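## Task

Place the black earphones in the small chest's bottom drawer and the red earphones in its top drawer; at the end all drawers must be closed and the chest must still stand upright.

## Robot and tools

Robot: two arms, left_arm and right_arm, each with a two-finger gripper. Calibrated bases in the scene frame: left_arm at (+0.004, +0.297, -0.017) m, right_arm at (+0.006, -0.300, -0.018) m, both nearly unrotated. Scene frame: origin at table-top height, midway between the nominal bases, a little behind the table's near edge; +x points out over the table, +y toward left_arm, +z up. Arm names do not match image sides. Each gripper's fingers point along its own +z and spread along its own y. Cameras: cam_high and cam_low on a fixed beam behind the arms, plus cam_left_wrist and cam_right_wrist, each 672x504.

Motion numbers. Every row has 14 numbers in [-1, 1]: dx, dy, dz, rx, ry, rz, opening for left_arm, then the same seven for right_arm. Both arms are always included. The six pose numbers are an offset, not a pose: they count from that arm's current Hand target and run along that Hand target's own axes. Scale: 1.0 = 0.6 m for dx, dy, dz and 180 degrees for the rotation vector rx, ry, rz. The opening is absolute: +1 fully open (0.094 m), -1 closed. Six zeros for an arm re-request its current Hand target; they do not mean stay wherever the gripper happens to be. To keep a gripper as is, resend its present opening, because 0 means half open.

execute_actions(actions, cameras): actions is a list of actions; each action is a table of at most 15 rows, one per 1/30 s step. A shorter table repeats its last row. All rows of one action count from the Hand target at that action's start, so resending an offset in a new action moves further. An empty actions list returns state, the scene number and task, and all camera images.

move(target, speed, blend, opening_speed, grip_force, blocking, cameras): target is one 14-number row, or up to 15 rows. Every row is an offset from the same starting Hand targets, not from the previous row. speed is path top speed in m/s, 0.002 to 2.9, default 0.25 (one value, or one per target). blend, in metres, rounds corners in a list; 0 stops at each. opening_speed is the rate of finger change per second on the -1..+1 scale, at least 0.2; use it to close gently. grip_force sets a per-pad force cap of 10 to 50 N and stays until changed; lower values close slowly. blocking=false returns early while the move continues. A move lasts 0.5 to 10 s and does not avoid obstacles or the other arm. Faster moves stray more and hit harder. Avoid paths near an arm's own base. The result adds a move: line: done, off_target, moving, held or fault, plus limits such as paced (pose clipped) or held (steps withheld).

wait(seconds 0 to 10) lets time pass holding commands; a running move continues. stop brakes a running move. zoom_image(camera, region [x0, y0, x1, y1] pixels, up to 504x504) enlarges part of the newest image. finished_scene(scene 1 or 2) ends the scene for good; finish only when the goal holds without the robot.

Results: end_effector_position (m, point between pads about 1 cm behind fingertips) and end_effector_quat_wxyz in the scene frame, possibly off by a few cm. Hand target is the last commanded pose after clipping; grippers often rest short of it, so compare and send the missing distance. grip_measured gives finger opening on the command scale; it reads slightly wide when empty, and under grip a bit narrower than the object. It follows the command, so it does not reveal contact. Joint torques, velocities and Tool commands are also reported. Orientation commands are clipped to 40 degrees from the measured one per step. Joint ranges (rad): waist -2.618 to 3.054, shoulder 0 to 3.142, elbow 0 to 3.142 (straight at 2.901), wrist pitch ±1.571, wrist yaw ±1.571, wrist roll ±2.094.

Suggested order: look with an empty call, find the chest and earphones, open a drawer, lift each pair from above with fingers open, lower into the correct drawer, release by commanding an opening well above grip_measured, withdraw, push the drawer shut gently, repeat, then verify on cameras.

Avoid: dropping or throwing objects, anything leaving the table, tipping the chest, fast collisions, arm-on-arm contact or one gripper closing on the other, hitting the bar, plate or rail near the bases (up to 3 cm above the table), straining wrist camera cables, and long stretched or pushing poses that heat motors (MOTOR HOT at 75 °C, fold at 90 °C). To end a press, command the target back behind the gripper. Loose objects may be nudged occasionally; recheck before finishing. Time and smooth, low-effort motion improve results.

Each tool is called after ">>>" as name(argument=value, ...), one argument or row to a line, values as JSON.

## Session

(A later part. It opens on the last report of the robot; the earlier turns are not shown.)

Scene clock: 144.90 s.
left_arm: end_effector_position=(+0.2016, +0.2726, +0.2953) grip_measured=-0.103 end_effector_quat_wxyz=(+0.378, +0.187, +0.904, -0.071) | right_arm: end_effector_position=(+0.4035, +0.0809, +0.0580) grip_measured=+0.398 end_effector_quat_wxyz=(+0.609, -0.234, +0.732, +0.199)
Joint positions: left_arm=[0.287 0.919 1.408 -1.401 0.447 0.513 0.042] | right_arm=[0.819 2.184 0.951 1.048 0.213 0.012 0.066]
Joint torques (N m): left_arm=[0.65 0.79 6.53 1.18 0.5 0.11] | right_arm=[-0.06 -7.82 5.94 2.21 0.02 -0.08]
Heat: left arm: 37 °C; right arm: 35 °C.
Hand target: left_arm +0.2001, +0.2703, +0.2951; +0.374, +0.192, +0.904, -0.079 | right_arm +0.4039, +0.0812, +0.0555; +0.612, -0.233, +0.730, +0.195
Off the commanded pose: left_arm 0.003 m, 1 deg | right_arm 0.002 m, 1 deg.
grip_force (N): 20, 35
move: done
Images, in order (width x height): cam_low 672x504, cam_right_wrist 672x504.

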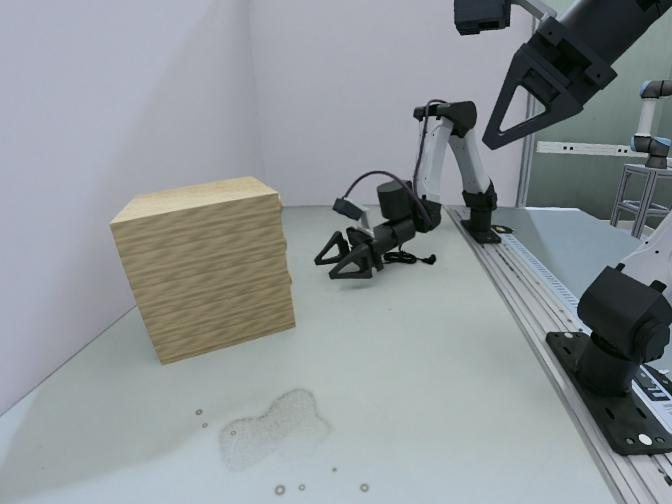

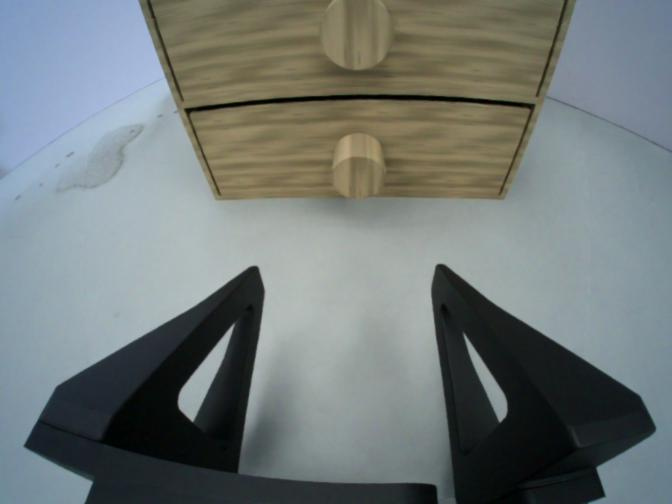

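>>> move(
  target=[
    [0,0,0,0,0,0,-0.1, -0.0052,-0.0095,0.1493,0,0,0,0.4],
    [0,0,0,0,0,0,-0.1, -0.0052,-0.0095,0.1493,0,0,0,-0.6],
    [0,0,0,0,0,0,-0.1, 0.028,-0.0092,-0.0388,0,0,0,-0.6],
  ],
  speed=0.09,
  cameras=["cam_right_wrist","cam_high"],
)

Scene clock: 154.50 s.
left_arm: end_effector_position=(+0.2016, +0.2726, +0.2953) grip_measured=-0.103 end_effector_quat_wxyz=(+0.378, +0.187, +0.904, -0.071) | right_arm: end_effector_position=(+0.3912, +0.0619, +0.0360) grip_measured=-0.425 end_effector_quat_wxyz=(+0.609, -0.234, +0.732, +0.196)
Joint positions: left_arm=[0.287 0.919 1.408 -1.401 0.447 0.513 0.042] | right_arm=[0.809 2.218 0.85 1.182 0.207 0.005 0.027]
Joint torques (N m): left_arm=[0.66 0.79 6.53 1.18 0.5 0.11] | right_arm=[0.57 -10.5 3.77 2.03 0.07 0.01]
Heat: left arm: 37 °C; right arm: 34 °C.
Hand target: left_arm +0.2001, +0.2703, +0.2951; +0.374, +0.192, +0.904, -0.079 | right_arm +0.3861, +0.0617, +0.0431; +0.612, -0.233, +0.730, +0.195
Off the commanded pose: left_arm 0.003 m, 1 deg | right_arm 0.009 m, 0 deg.
grip_force (N): 20, 35
move: done
Images, in order (width x height): cam_high 672x504, cam_right_wrist 672x504.

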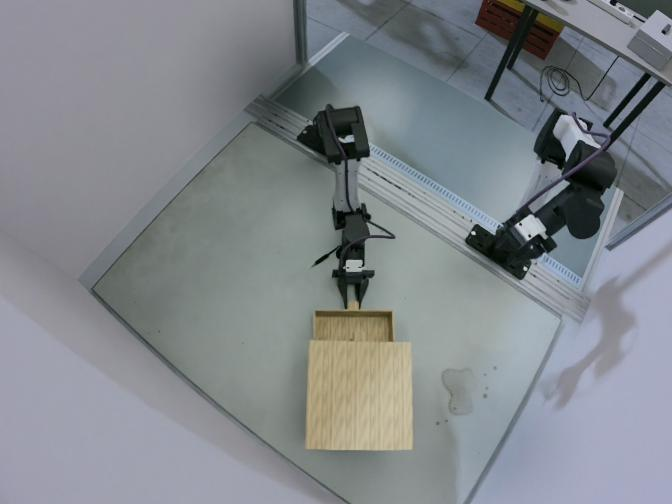

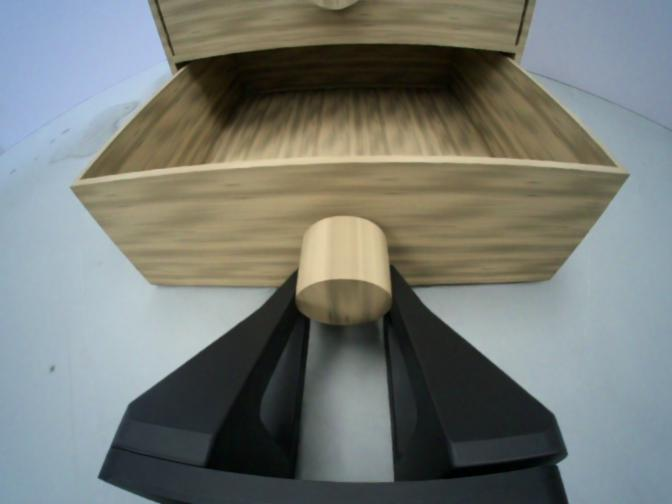

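>>> move(
  target=[
    [0,0,0,0,0,0,-0.1, 0,0,-0.025,0,0,0,-0.6],
    [0,0,0,0,0,0,-0.1, 0,0,-0.025,0,0,0,0.1],
    [0,0,0,0,0,0,-0.1, -0.123,0,-0.1655,0,0,0,0.1],
    [0,0,0,0,0,0,-0.1, -0.0452,0.0818,-0.3872,0.2133,0.4068,0.2547,0.1],
  ],
  speed=[0.1,0.1,0.15,0.25],
  blend=[0,0,0.02,0],
  cameras=["cam_right_wrist","cam_high","cam_low"],
)

Scene clock: 168.30 s.
left_arm: end_effector_position=(+0.2016, +0.2726, +0.2953) grip_measured=-0.103 end_effector_quat_wxyz=(+0.378, +0.187, +0.904, -0.071) | right_arm: end_effector_position=(+0.1740, -0.0339, +0.1056) grip_measured=+0.098 end_effector_quat_wxyz=(+0.006, +0.168, +0.986, -0.007)
Joint positions: left_arm=[0.287 0.919 1.408 -1.401 0.447 0.513 0.042] | right_arm=[1.029 1.759 1.496 -1.33 0.047 1.382 0.052]
Joint torques (N m): left_arm=[0.66 0.79 6.53 1.18 0.5 0.11] | right_arm=[-0.66 -5.87 9.62 0 -0.12 0.11]
Heat: left arm: 37 °C; right arm: 34 °C.
Hand target: left_arm +0.2001, +0.2703, +0.2951; +0.374, +0.192, +0.904, -0.079 | right_arm +0.1751, -0.0281, +0.1103; +0.000, +0.173, +0.985, +0.001
Off the commanded pose: left_arm 0.003 m, 1 deg | right_arm 0.007 m, 1 deg.
grip_force (N): 20, 35
move: done; target 2's new opening was sent with right_arm's hand 0.012 m and 1 deg from that target
Images, in order (width x height): cam_high 672x504, cam_low 672x504, cam_right_wrist 672x504.

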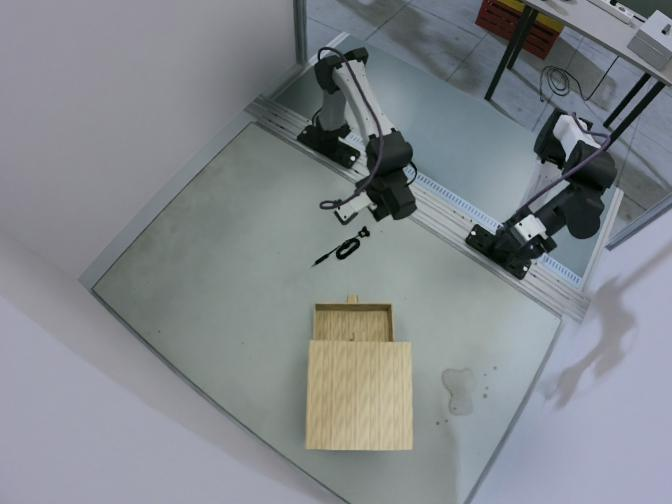

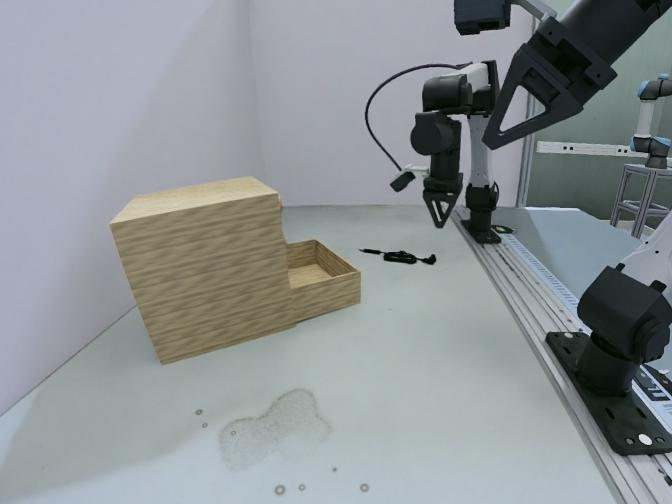

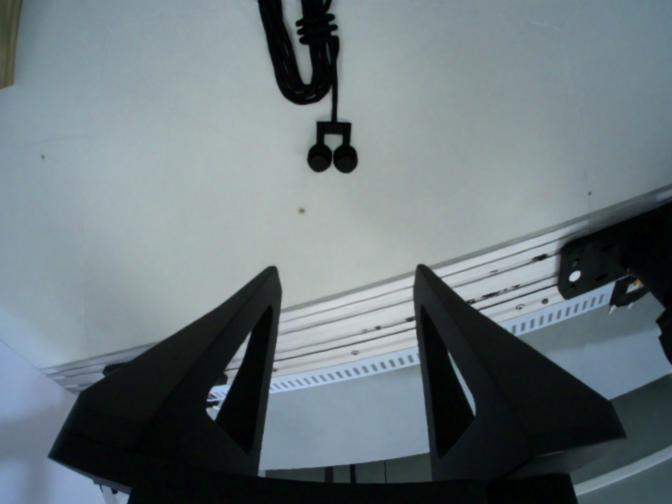

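>>> move(
  target=[0,0,0,0,0,0,-0.1, -0.0121,0.0126,0.1122,0,0,0,0.1],
  speed=0.15,
  cameras=["cam_right_wrist"],
)

Scene clock: 173.37 s.
left_arm: end_effector_position=(+0.2016, +0.2726, +0.2953) grip_measured=-0.103 end_effector_quat_wxyz=(+0.378, +0.187, +0.904, -0.071) | right_arm: end_effector_position=(+0.1861, -0.0250, +0.0474) grip_measured=+0.098 end_effector_quat_wxyz=(+0.007, +0.176, +0.984, -0.002)
Joint positions: left_arm=[0.287 0.919 1.408 -1.401 0.447 0.513 0.042] | right_arm=[1.005 1.829 1.348 -1.103 0.046 1.375 0.052]
Joint torques (N m): left_arm=[0.66 0.79 6.53 1.18 0.5 0.11] | right_arm=[-0.58 -6.69 5.65 0.31 -0.12 -0.08]
Heat: left arm: 37 °C; right arm: 33 °C.
Hand target: left_arm +0.2001, +0.2703, +0.2951; +0.374, +0.192, +0.904, -0.079 | right_arm +0.1845, -0.0235, +0.0429; +0.000, +0.174, +0.985, +0.000
Off the commanded pose: left_arm 0.003 m, 1 deg | right_arm 0.005 m, 1 deg.
grip_force (N): 20, 35
move: done
Images, in order (width x height): cam_right_wrist 672x504.

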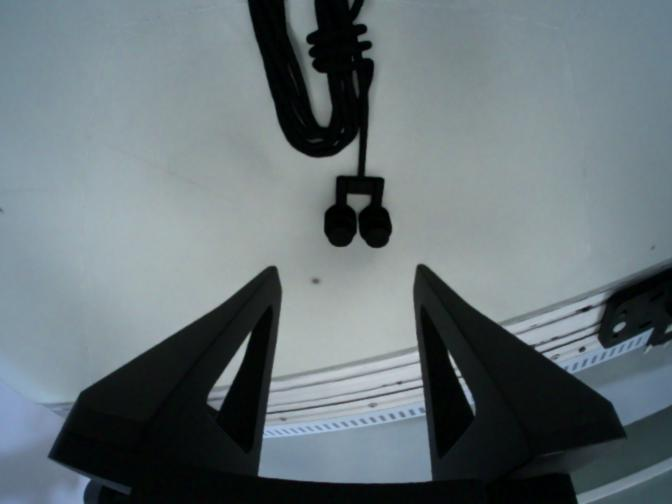

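>>> move(
  target=[
    [0,0,0,0,0,0,-0.1, -0.01,-0.008,0.0515,0,0,0,0.1],
    [0,0,0,0,0,0,-0.1, -0.01,-0.008,0.0515,0,0,0,-0.8],
  ],
  speed=0.08,
  grip_force=[20, 20],
  cameras=["cam_right_wrist"],
)

Scene clock: 179.13 s.
left_arm: end_effector_position=(+0.2016, +0.2726, +0.2953) grip_measured=-0.103 end_effector_quat_wxyz=(+0.378, +0.187, +0.904, -0.071) | right_arm: end_effector_position=(+0.1907, -0.0306, +0.0175) grip_measured=-0.403 end_effector_quat_wxyz=(+0.008, +0.176, +0.984, +0.000)
Joint positions: left_arm=[0.287 0.919 1.408 -1.401 0.447 0.513 0.042] | right_arm=[0.981 1.848 1.251 -0.981 0.046 1.351 0.028]
Joint torques (N m): left_arm=[0.66 0.79 6.52 1.18 0.5 0.11] | right_arm=[-0.35 -6.45 5.49 0.31 -0.1 -0.13]
Heat: left arm: 37 °C; right arm: 33 °C.
Hand target: left_arm +0.2001, +0.2703, +0.2951; +0.374, +0.192, +0.904, -0.079 | right_arm +0.1885, -0.0299, +0.0120; +0.000, +0.173, +0.985, +0.000
Off the commanded pose: left_arm 0.003 m, 1 deg | right_arm 0.006 m, 1 deg.
grip_force (N): 20, 20
move: done
Images, in order (width x height): cam_right_wrist 672x504.

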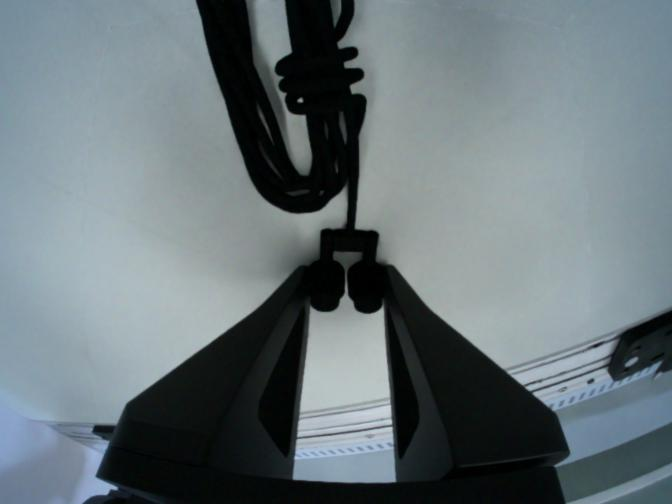

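>>> move(
  target=[
    [0,0,0,0,0,0,-0.1, 0,0,-0.313,0,0,0,-0.8],
    [0,0,0,0,0,0,-0.1, -0.2558,0.2598,-0.5433,-0.1205,-0.2298,-0.2911,-0.8],
  ],
  speed=0.2,
  blend=[0.03,0],
  cameras=["all"],
)

Scene clock: 191.83 s.
left_arm: end_effector_position=(+0.2016, +0.2726, +0.2953) grip_measured=-0.103 end_effector_quat_wxyz=(+0.378, +0.187, +0.904, -0.071) | right_arm: end_effector_position=(+0.3835, +0.0568, +0.3309) grip_measured=-0.405 end_effector_quat_wxyz=(+0.383, -0.275, +0.874, +0.117)
Joint positions: left_arm=[0.287 0.919 1.408 -1.401 0.447 0.513 0.042] | right_arm=[0.83 2.218 2.838 -1.385 0.202 0.135 0.028]
Joint torques (N m): left_arm=[0.65 0.79 6.52 1.18 0.51 0.11] | right_arm=[-0.47 -8.27 8.57 1.8 -0.12 -0.12]
Heat: left arm: 36 °C; right arm: 33 °C.
Hand target: left_arm +0.2001, +0.2703, +0.2951; +0.374, +0.192, +0.904, -0.079 | right_arm +0.3859, +0.0638, +0.3381; +0.365, -0.281, +0.880, +0.116
Off the commanded pose: left_arm 0.003 m, 1 deg | right_arm 0.010 m, 2 deg.
elbow stopped short (right arm): the move would have taken joint 3 (elbow) straighter than the controller allows.
grip_force (N): 20, 20
move: done

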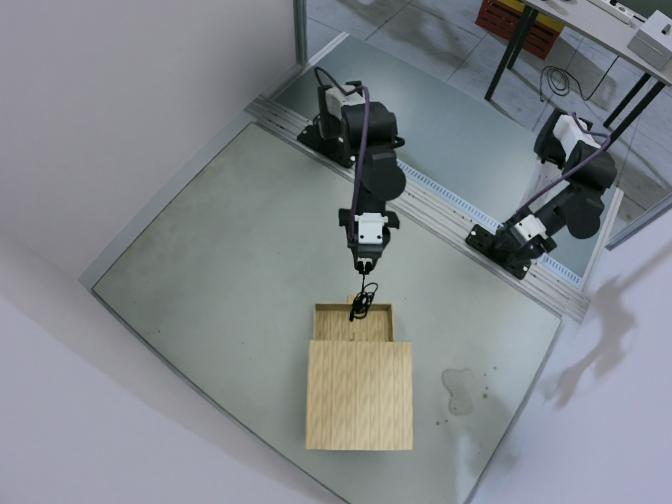

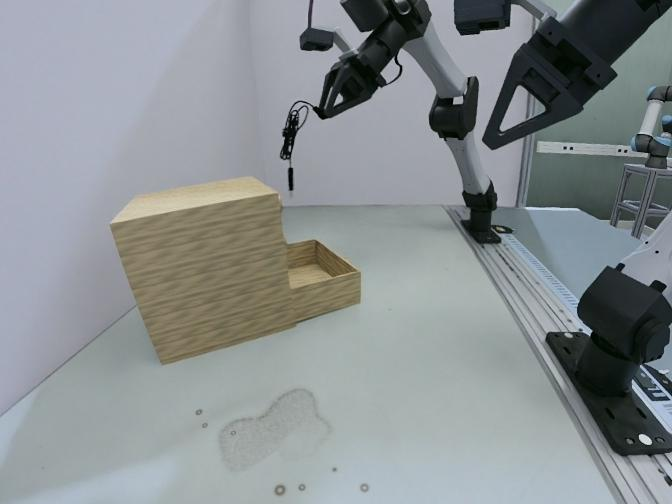

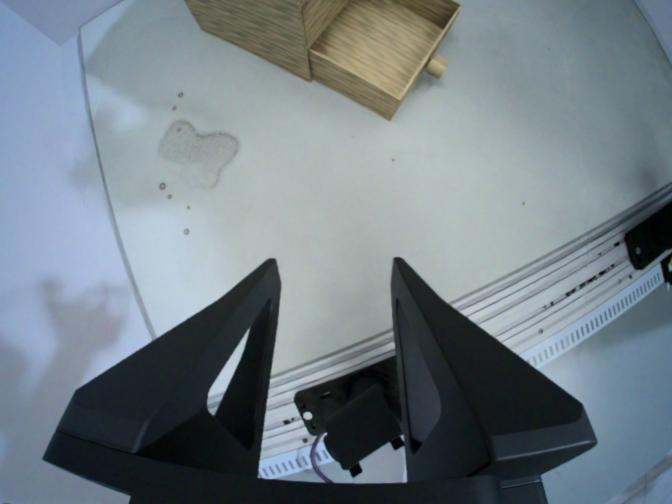

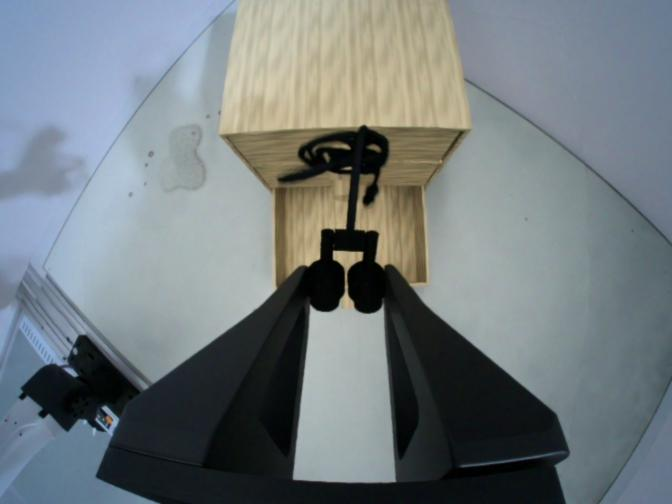

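>>> move(
  target=[
    [0,0,0,0,0,0,-0.1, 0.2122,-0.0168,0.1838,0,0,0,-0.8],
    [0,0,0,0,0,0,-0.1, 0.2182,-0.0167,0.2368,0,0,0,-0.8],
    [0,0,0,0,0,0,-0.1, 0.2265,-0.0187,0.3745,0,0,0,-0.8],
  ],
  speed=[0.12,0.1,0.1],
  blend=[0,0.01,0],
  cameras=["cam_high","cam_low","cam_right_wrist","cam_left_wrist"],
)

Scene clock: 202.03 s.
left_arm: end_effector_position=(+0.2016, +0.2726, +0.2953) grip_measured=-0.103 end_effector_quat_wxyz=(+0.378, +0.187, +0.904, -0.071) | right_arm: end_effector_position=(+0.4360, +0.0800, +0.0713) grip_measured=-0.405 end_effector_quat_wxyz=(+0.349, -0.279, +0.889, +0.101)
Joint positions: left_arm=[0.287 0.919 1.408 -1.401 0.447 0.513 0.042] | right_arm=[0.758 2.153 1.656 -0.342 0.152 0.096 0.028]
Joint torques (N m): left_arm=[0.65 0.77 6.52 1.18 0.5 0.11] | right_arm=[-0.28 -9.72 11.1 1.75 -0.17 -0.08]
Heat: left arm: 36 °C; right arm: 33 °C.
Hand target: left_arm +0.2001, +0.2703, +0.2951; +0.374, +0.192, +0.904, -0.079 | right_arm +0.4437, +0.0912, +0.0831; +0.365, -0.281, +0.880, +0.117
Off the commanded pose: left_arm 0.003 m, 1 deg | right_arm 0.018 m, 3 deg.
grip_force (N): 20, 20
move: off_target (right_arm)

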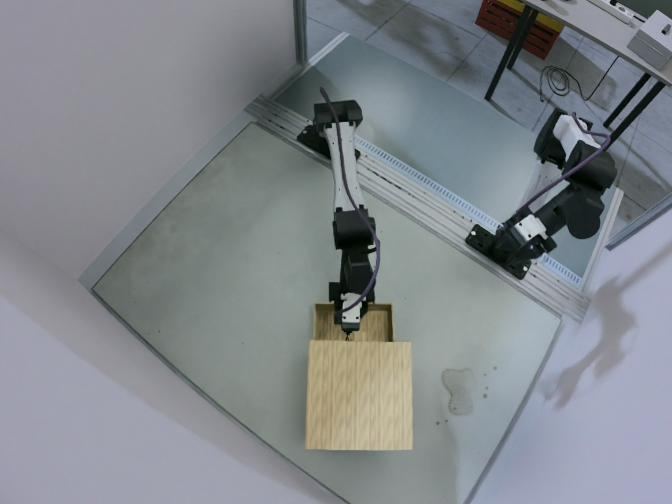

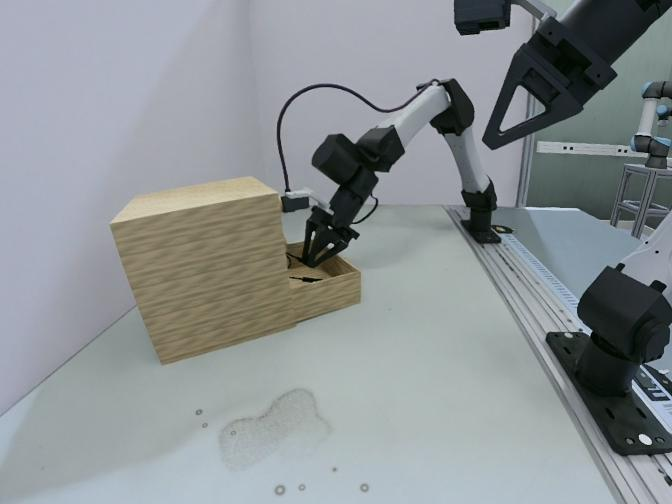

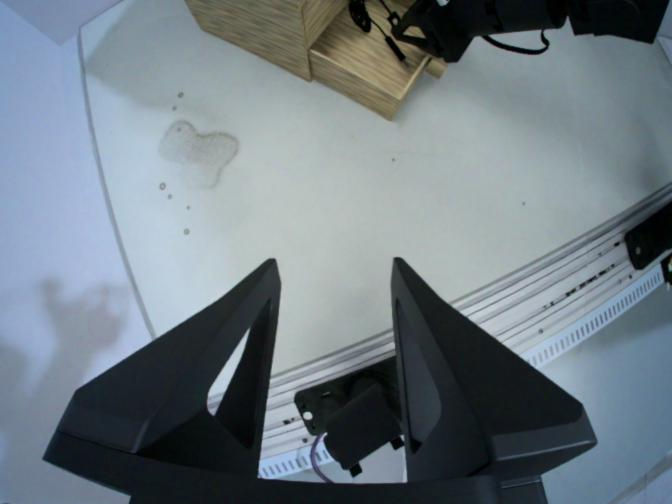

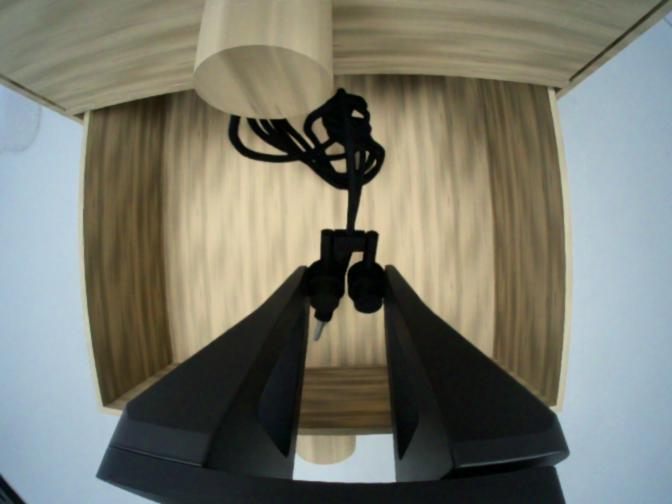

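>>> move(
  target=[
    [0,0,0,0,0,0,-0.1, 0.008,0,0,0,0,0,-0.1],
    [0,0,0,0,0,0,-0.1, 0.008,0,-0.25,0,0,0,-0.1],
  ],
  speed=0.12,
  opening_speed=0.5,
  cameras=["cam_high","cam_low","cam_right_wrist","cam_left_wrist"],
)

Scene clock: 207.57 s.
left_arm: end_effector_position=(+0.2016, +0.2726, +0.2953) grip_measured=-0.103 end_effector_quat_wxyz=(+0.378, +0.187, +0.904, -0.071) | right_arm: end_effector_position=(+0.3604, +0.0310, +0.1843) grip_measured=-0.102 end_effector_quat_wxyz=(+0.364, -0.282, +0.879, +0.120)
Joint positions: left_arm=[0.287 0.919 1.408 -1.401 0.447 0.513 0.042] | right_arm=[0.805 1.726 1.49 -0.56 0.159 0.122 0.042]
Joint torques (N m): left_arm=[0.66 0.79 6.52 1.18 0.51 0.11] | right_arm=[0.24 -9.32 6.57 1.58 0.2 0.09]
Heat: left arm: 36 °C; right arm: 34 °C.
Hand target: left_arm +0.2001, +0.2703, +0.2951; +0.374, +0.192, +0.904, -0.079 | right_arm +0.3544, +0.0278, +0.1858; +0.365, -0.281, +0.880, +0.117
Off the commanded pose: left_arm 0.003 m, 1 deg | right_arm 0.007 m, 0 deg.
grip_force (N): 20, 20
move: done

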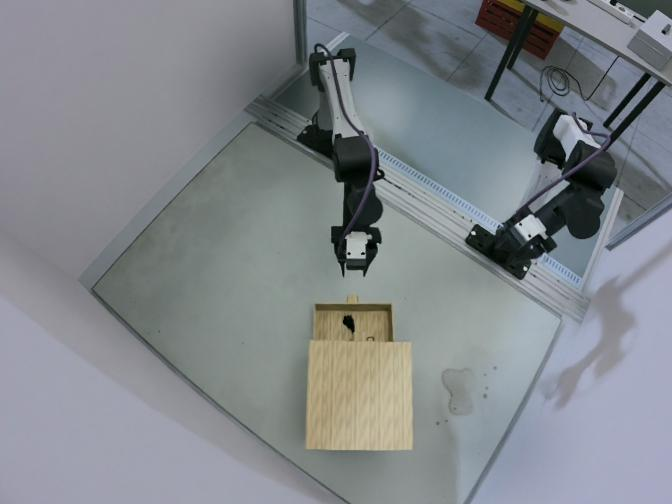

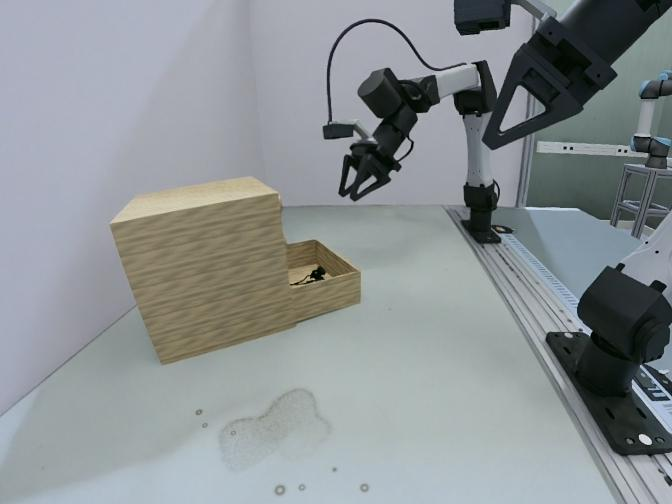

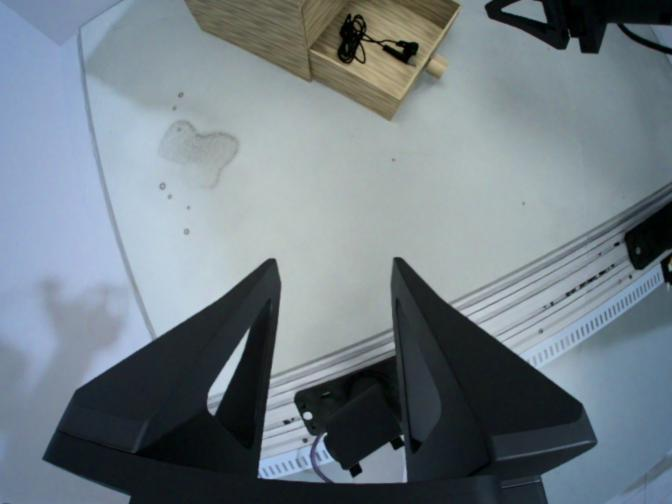

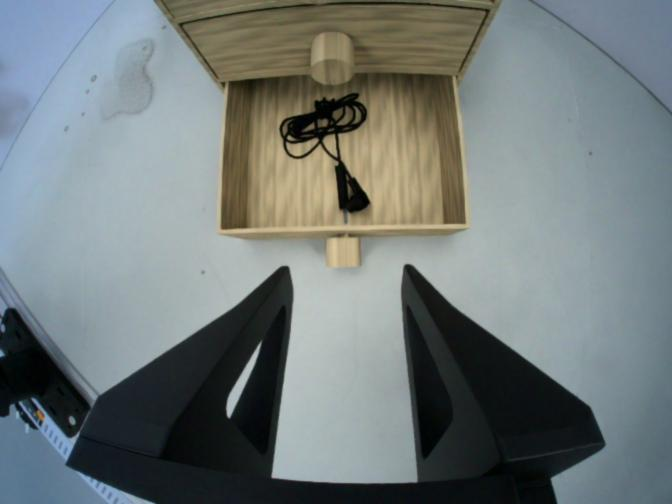

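>>> move(
  target=[
    [0,0,0,0,0,0,-0.1, 0.2113,0.0112,0.1087,0,-0.1944,0,0.4],
    [0,0,0,0,0,0,-0.1, 0.1258,0.011,0.2108,0,-0.1944,0,0.4],
    [0,0,0,0,0,0,-0.1, 0.1258,0.011,0.2108,0,-0.1944,0,-0.6],
    [0,0,0,0,0,0,-0.1, -0.0298,0.0153,0.3618,0,-0.1944,0,-0.6],
  ],
  speed=[0.15,0.1,0.1,0.09],
  grip_force=[20, 35],
  cameras=["cam_high","cam_right_wrist"],
)

Scene clock: 220.73 s.
left_arm: end_effector_position=(+0.2016, +0.2726, +0.2953) grip_measured=-0.103 end_effector_quat_wxyz=(+0.378, +0.187, +0.904, -0.071) | right_arm: end_effector_position=(+0.4775, +0.1237, +0.0511) grip_measured=-0.411 end_effector_quat_wxyz=(+0.621, -0.225, +0.726, +0.191)
Joint positions: left_arm=[0.287 0.919 1.408 -1.401 0.447 0.513 0.042] | right_arm=[0.771 2.419 1.366 0.895 0.191 -0.006 0.028]
Joint torques (N m): left_arm=[0.65 0.79 6.52 1.18 0.51 0.11] | right_arm=[-0.7 -8.72 11.32 1.65 -0.25 0.01]
Heat: left arm: 36 °C; right arm: 34 °C.
Hand target: left_arm +0.2001, +0.2703, +0.2951; +0.374, +0.192, +0.904, -0.079 | right_arm +0.4846, +0.1315, +0.0451; +0.613, -0.233, +0.730, +0.195
Off the commanded pose: left_arm 0.003 m, 1 deg | right_arm 0.012 m, 1 deg.
grip_force (N): 20, 35
move: off_target (right_arm)
Images, in order (width x height): cam_high 672x504, cam_right_wrist 672x504.

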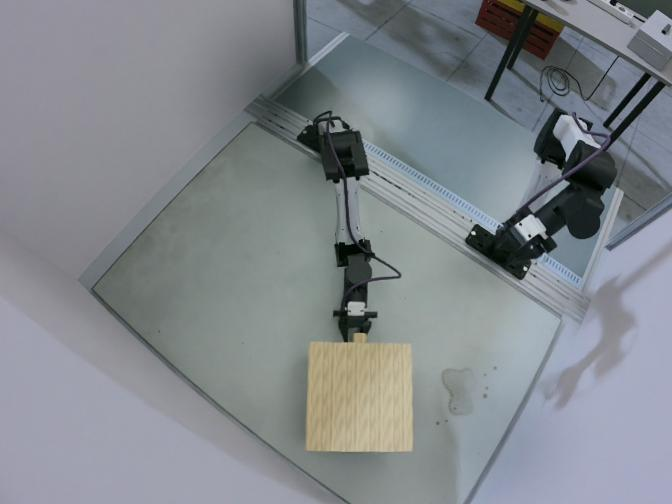

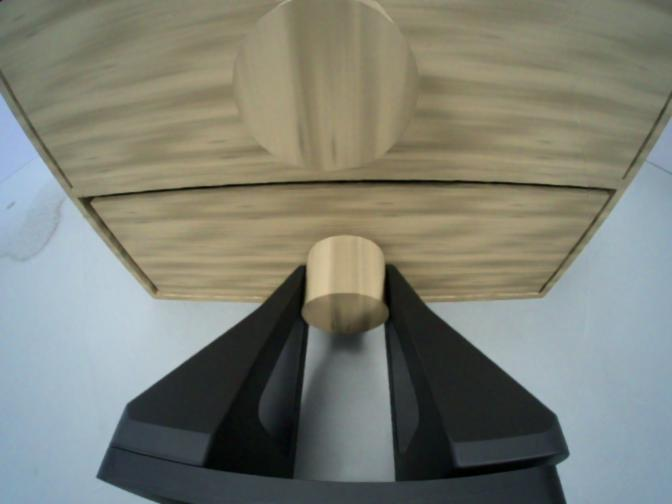

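>>> move(
  target=[
    [0,0,0,0,0,0,-0.1, -0.006,0,-0.0138,0,0,0,0.4],
    [0,0,0,0,0,0,-0.1, 0.0228,0,-0.1775,0,0,0,0.4],
    [0,0,0,0,0,0,-0.1, -0.2235,0,-0.2209,0,0.0833,0,0.4],
  ],
  speed=0.13,
  blend=[0,0.03,0],
  cameras=["all"],
)

>>> zoom_image(
  camera="cam_right_wrist",
  region=[60, 0, 560, 280],
)

Scene clock: 227.07 s.
left_arm: end_effector_position=(+0.2016, +0.2726, +0.2953) grip_measured=-0.103 end_effector_quat_wxyz=(+0.378, +0.187, +0.904, -0.071) | right_arm: end_effector_position=(+0.3973, +0.0644, +0.1746) grip_measured=+0.398 end_effector_quat_wxyz=(+0.494, -0.264, +0.814, +0.153)
Joint positions: left_arm=[0.287 0.919 1.408 -1.401 0.447 0.513 0.042] | right_arm=[0.811 1.783 1.279 0.01 0.203 0.057 0.066]
Joint torques (N m): left_arm=[0.66 0.79 6.52 1.18 0.5 0.11] | right_arm=[0.58 -9.77 11.34 1.8 0.09 0.1]
Heat: left arm: 36 °C; right arm: 35 °C.
Hand target: left_arm +0.2001, +0.2703, +0.2951; +0.374, +0.192, +0.904, -0.079 | right_arm +0.3970, +0.0694, +0.2000; +0.512, -0.256, +0.803, +0.164
Off the commanded pose: left_arm 0.003 m, 1 deg | right_arm 0.026 m, 3 deg.
grip_force (N): 20, 35
move: off_target (right_arm)

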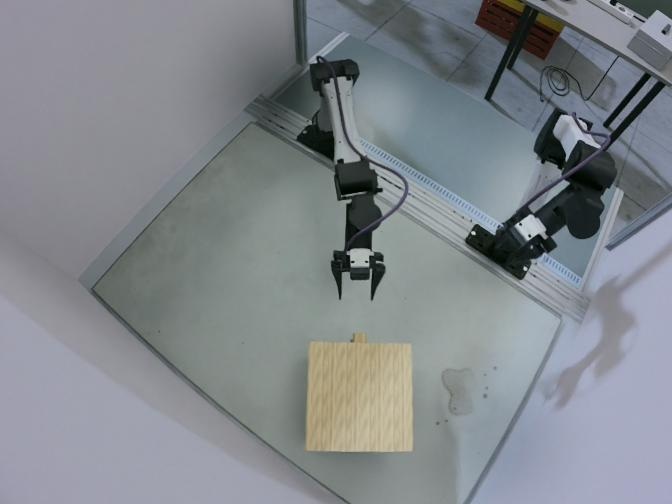

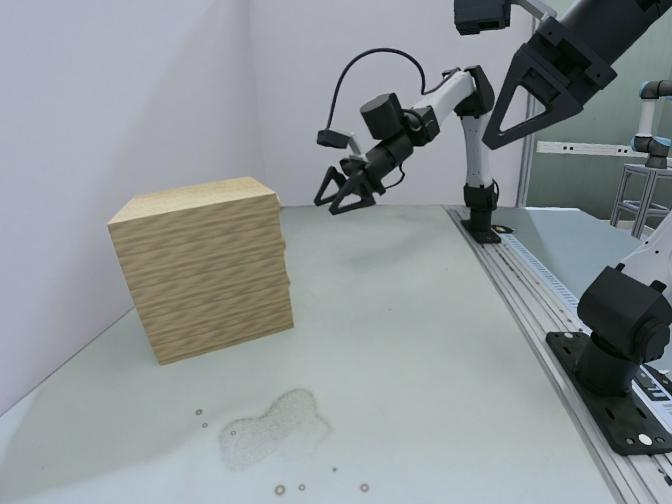

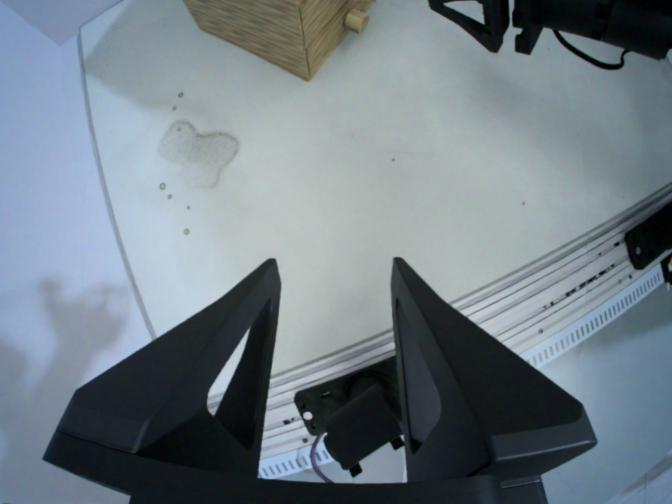

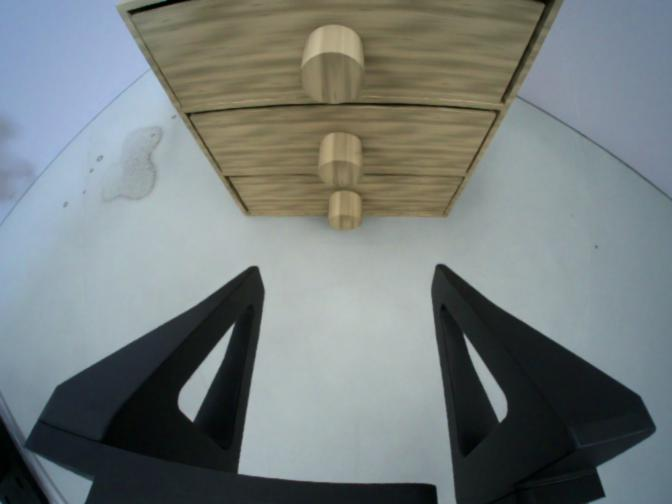

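Scaled by 1.008 from the camera's 672x504 image, which has a finer 960x720 frame.

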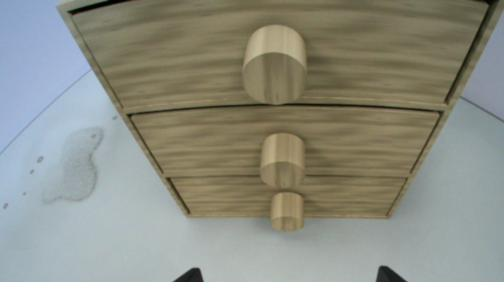

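>>> finished_scene(
  scene=2,
)

The scene is finished: the task was done.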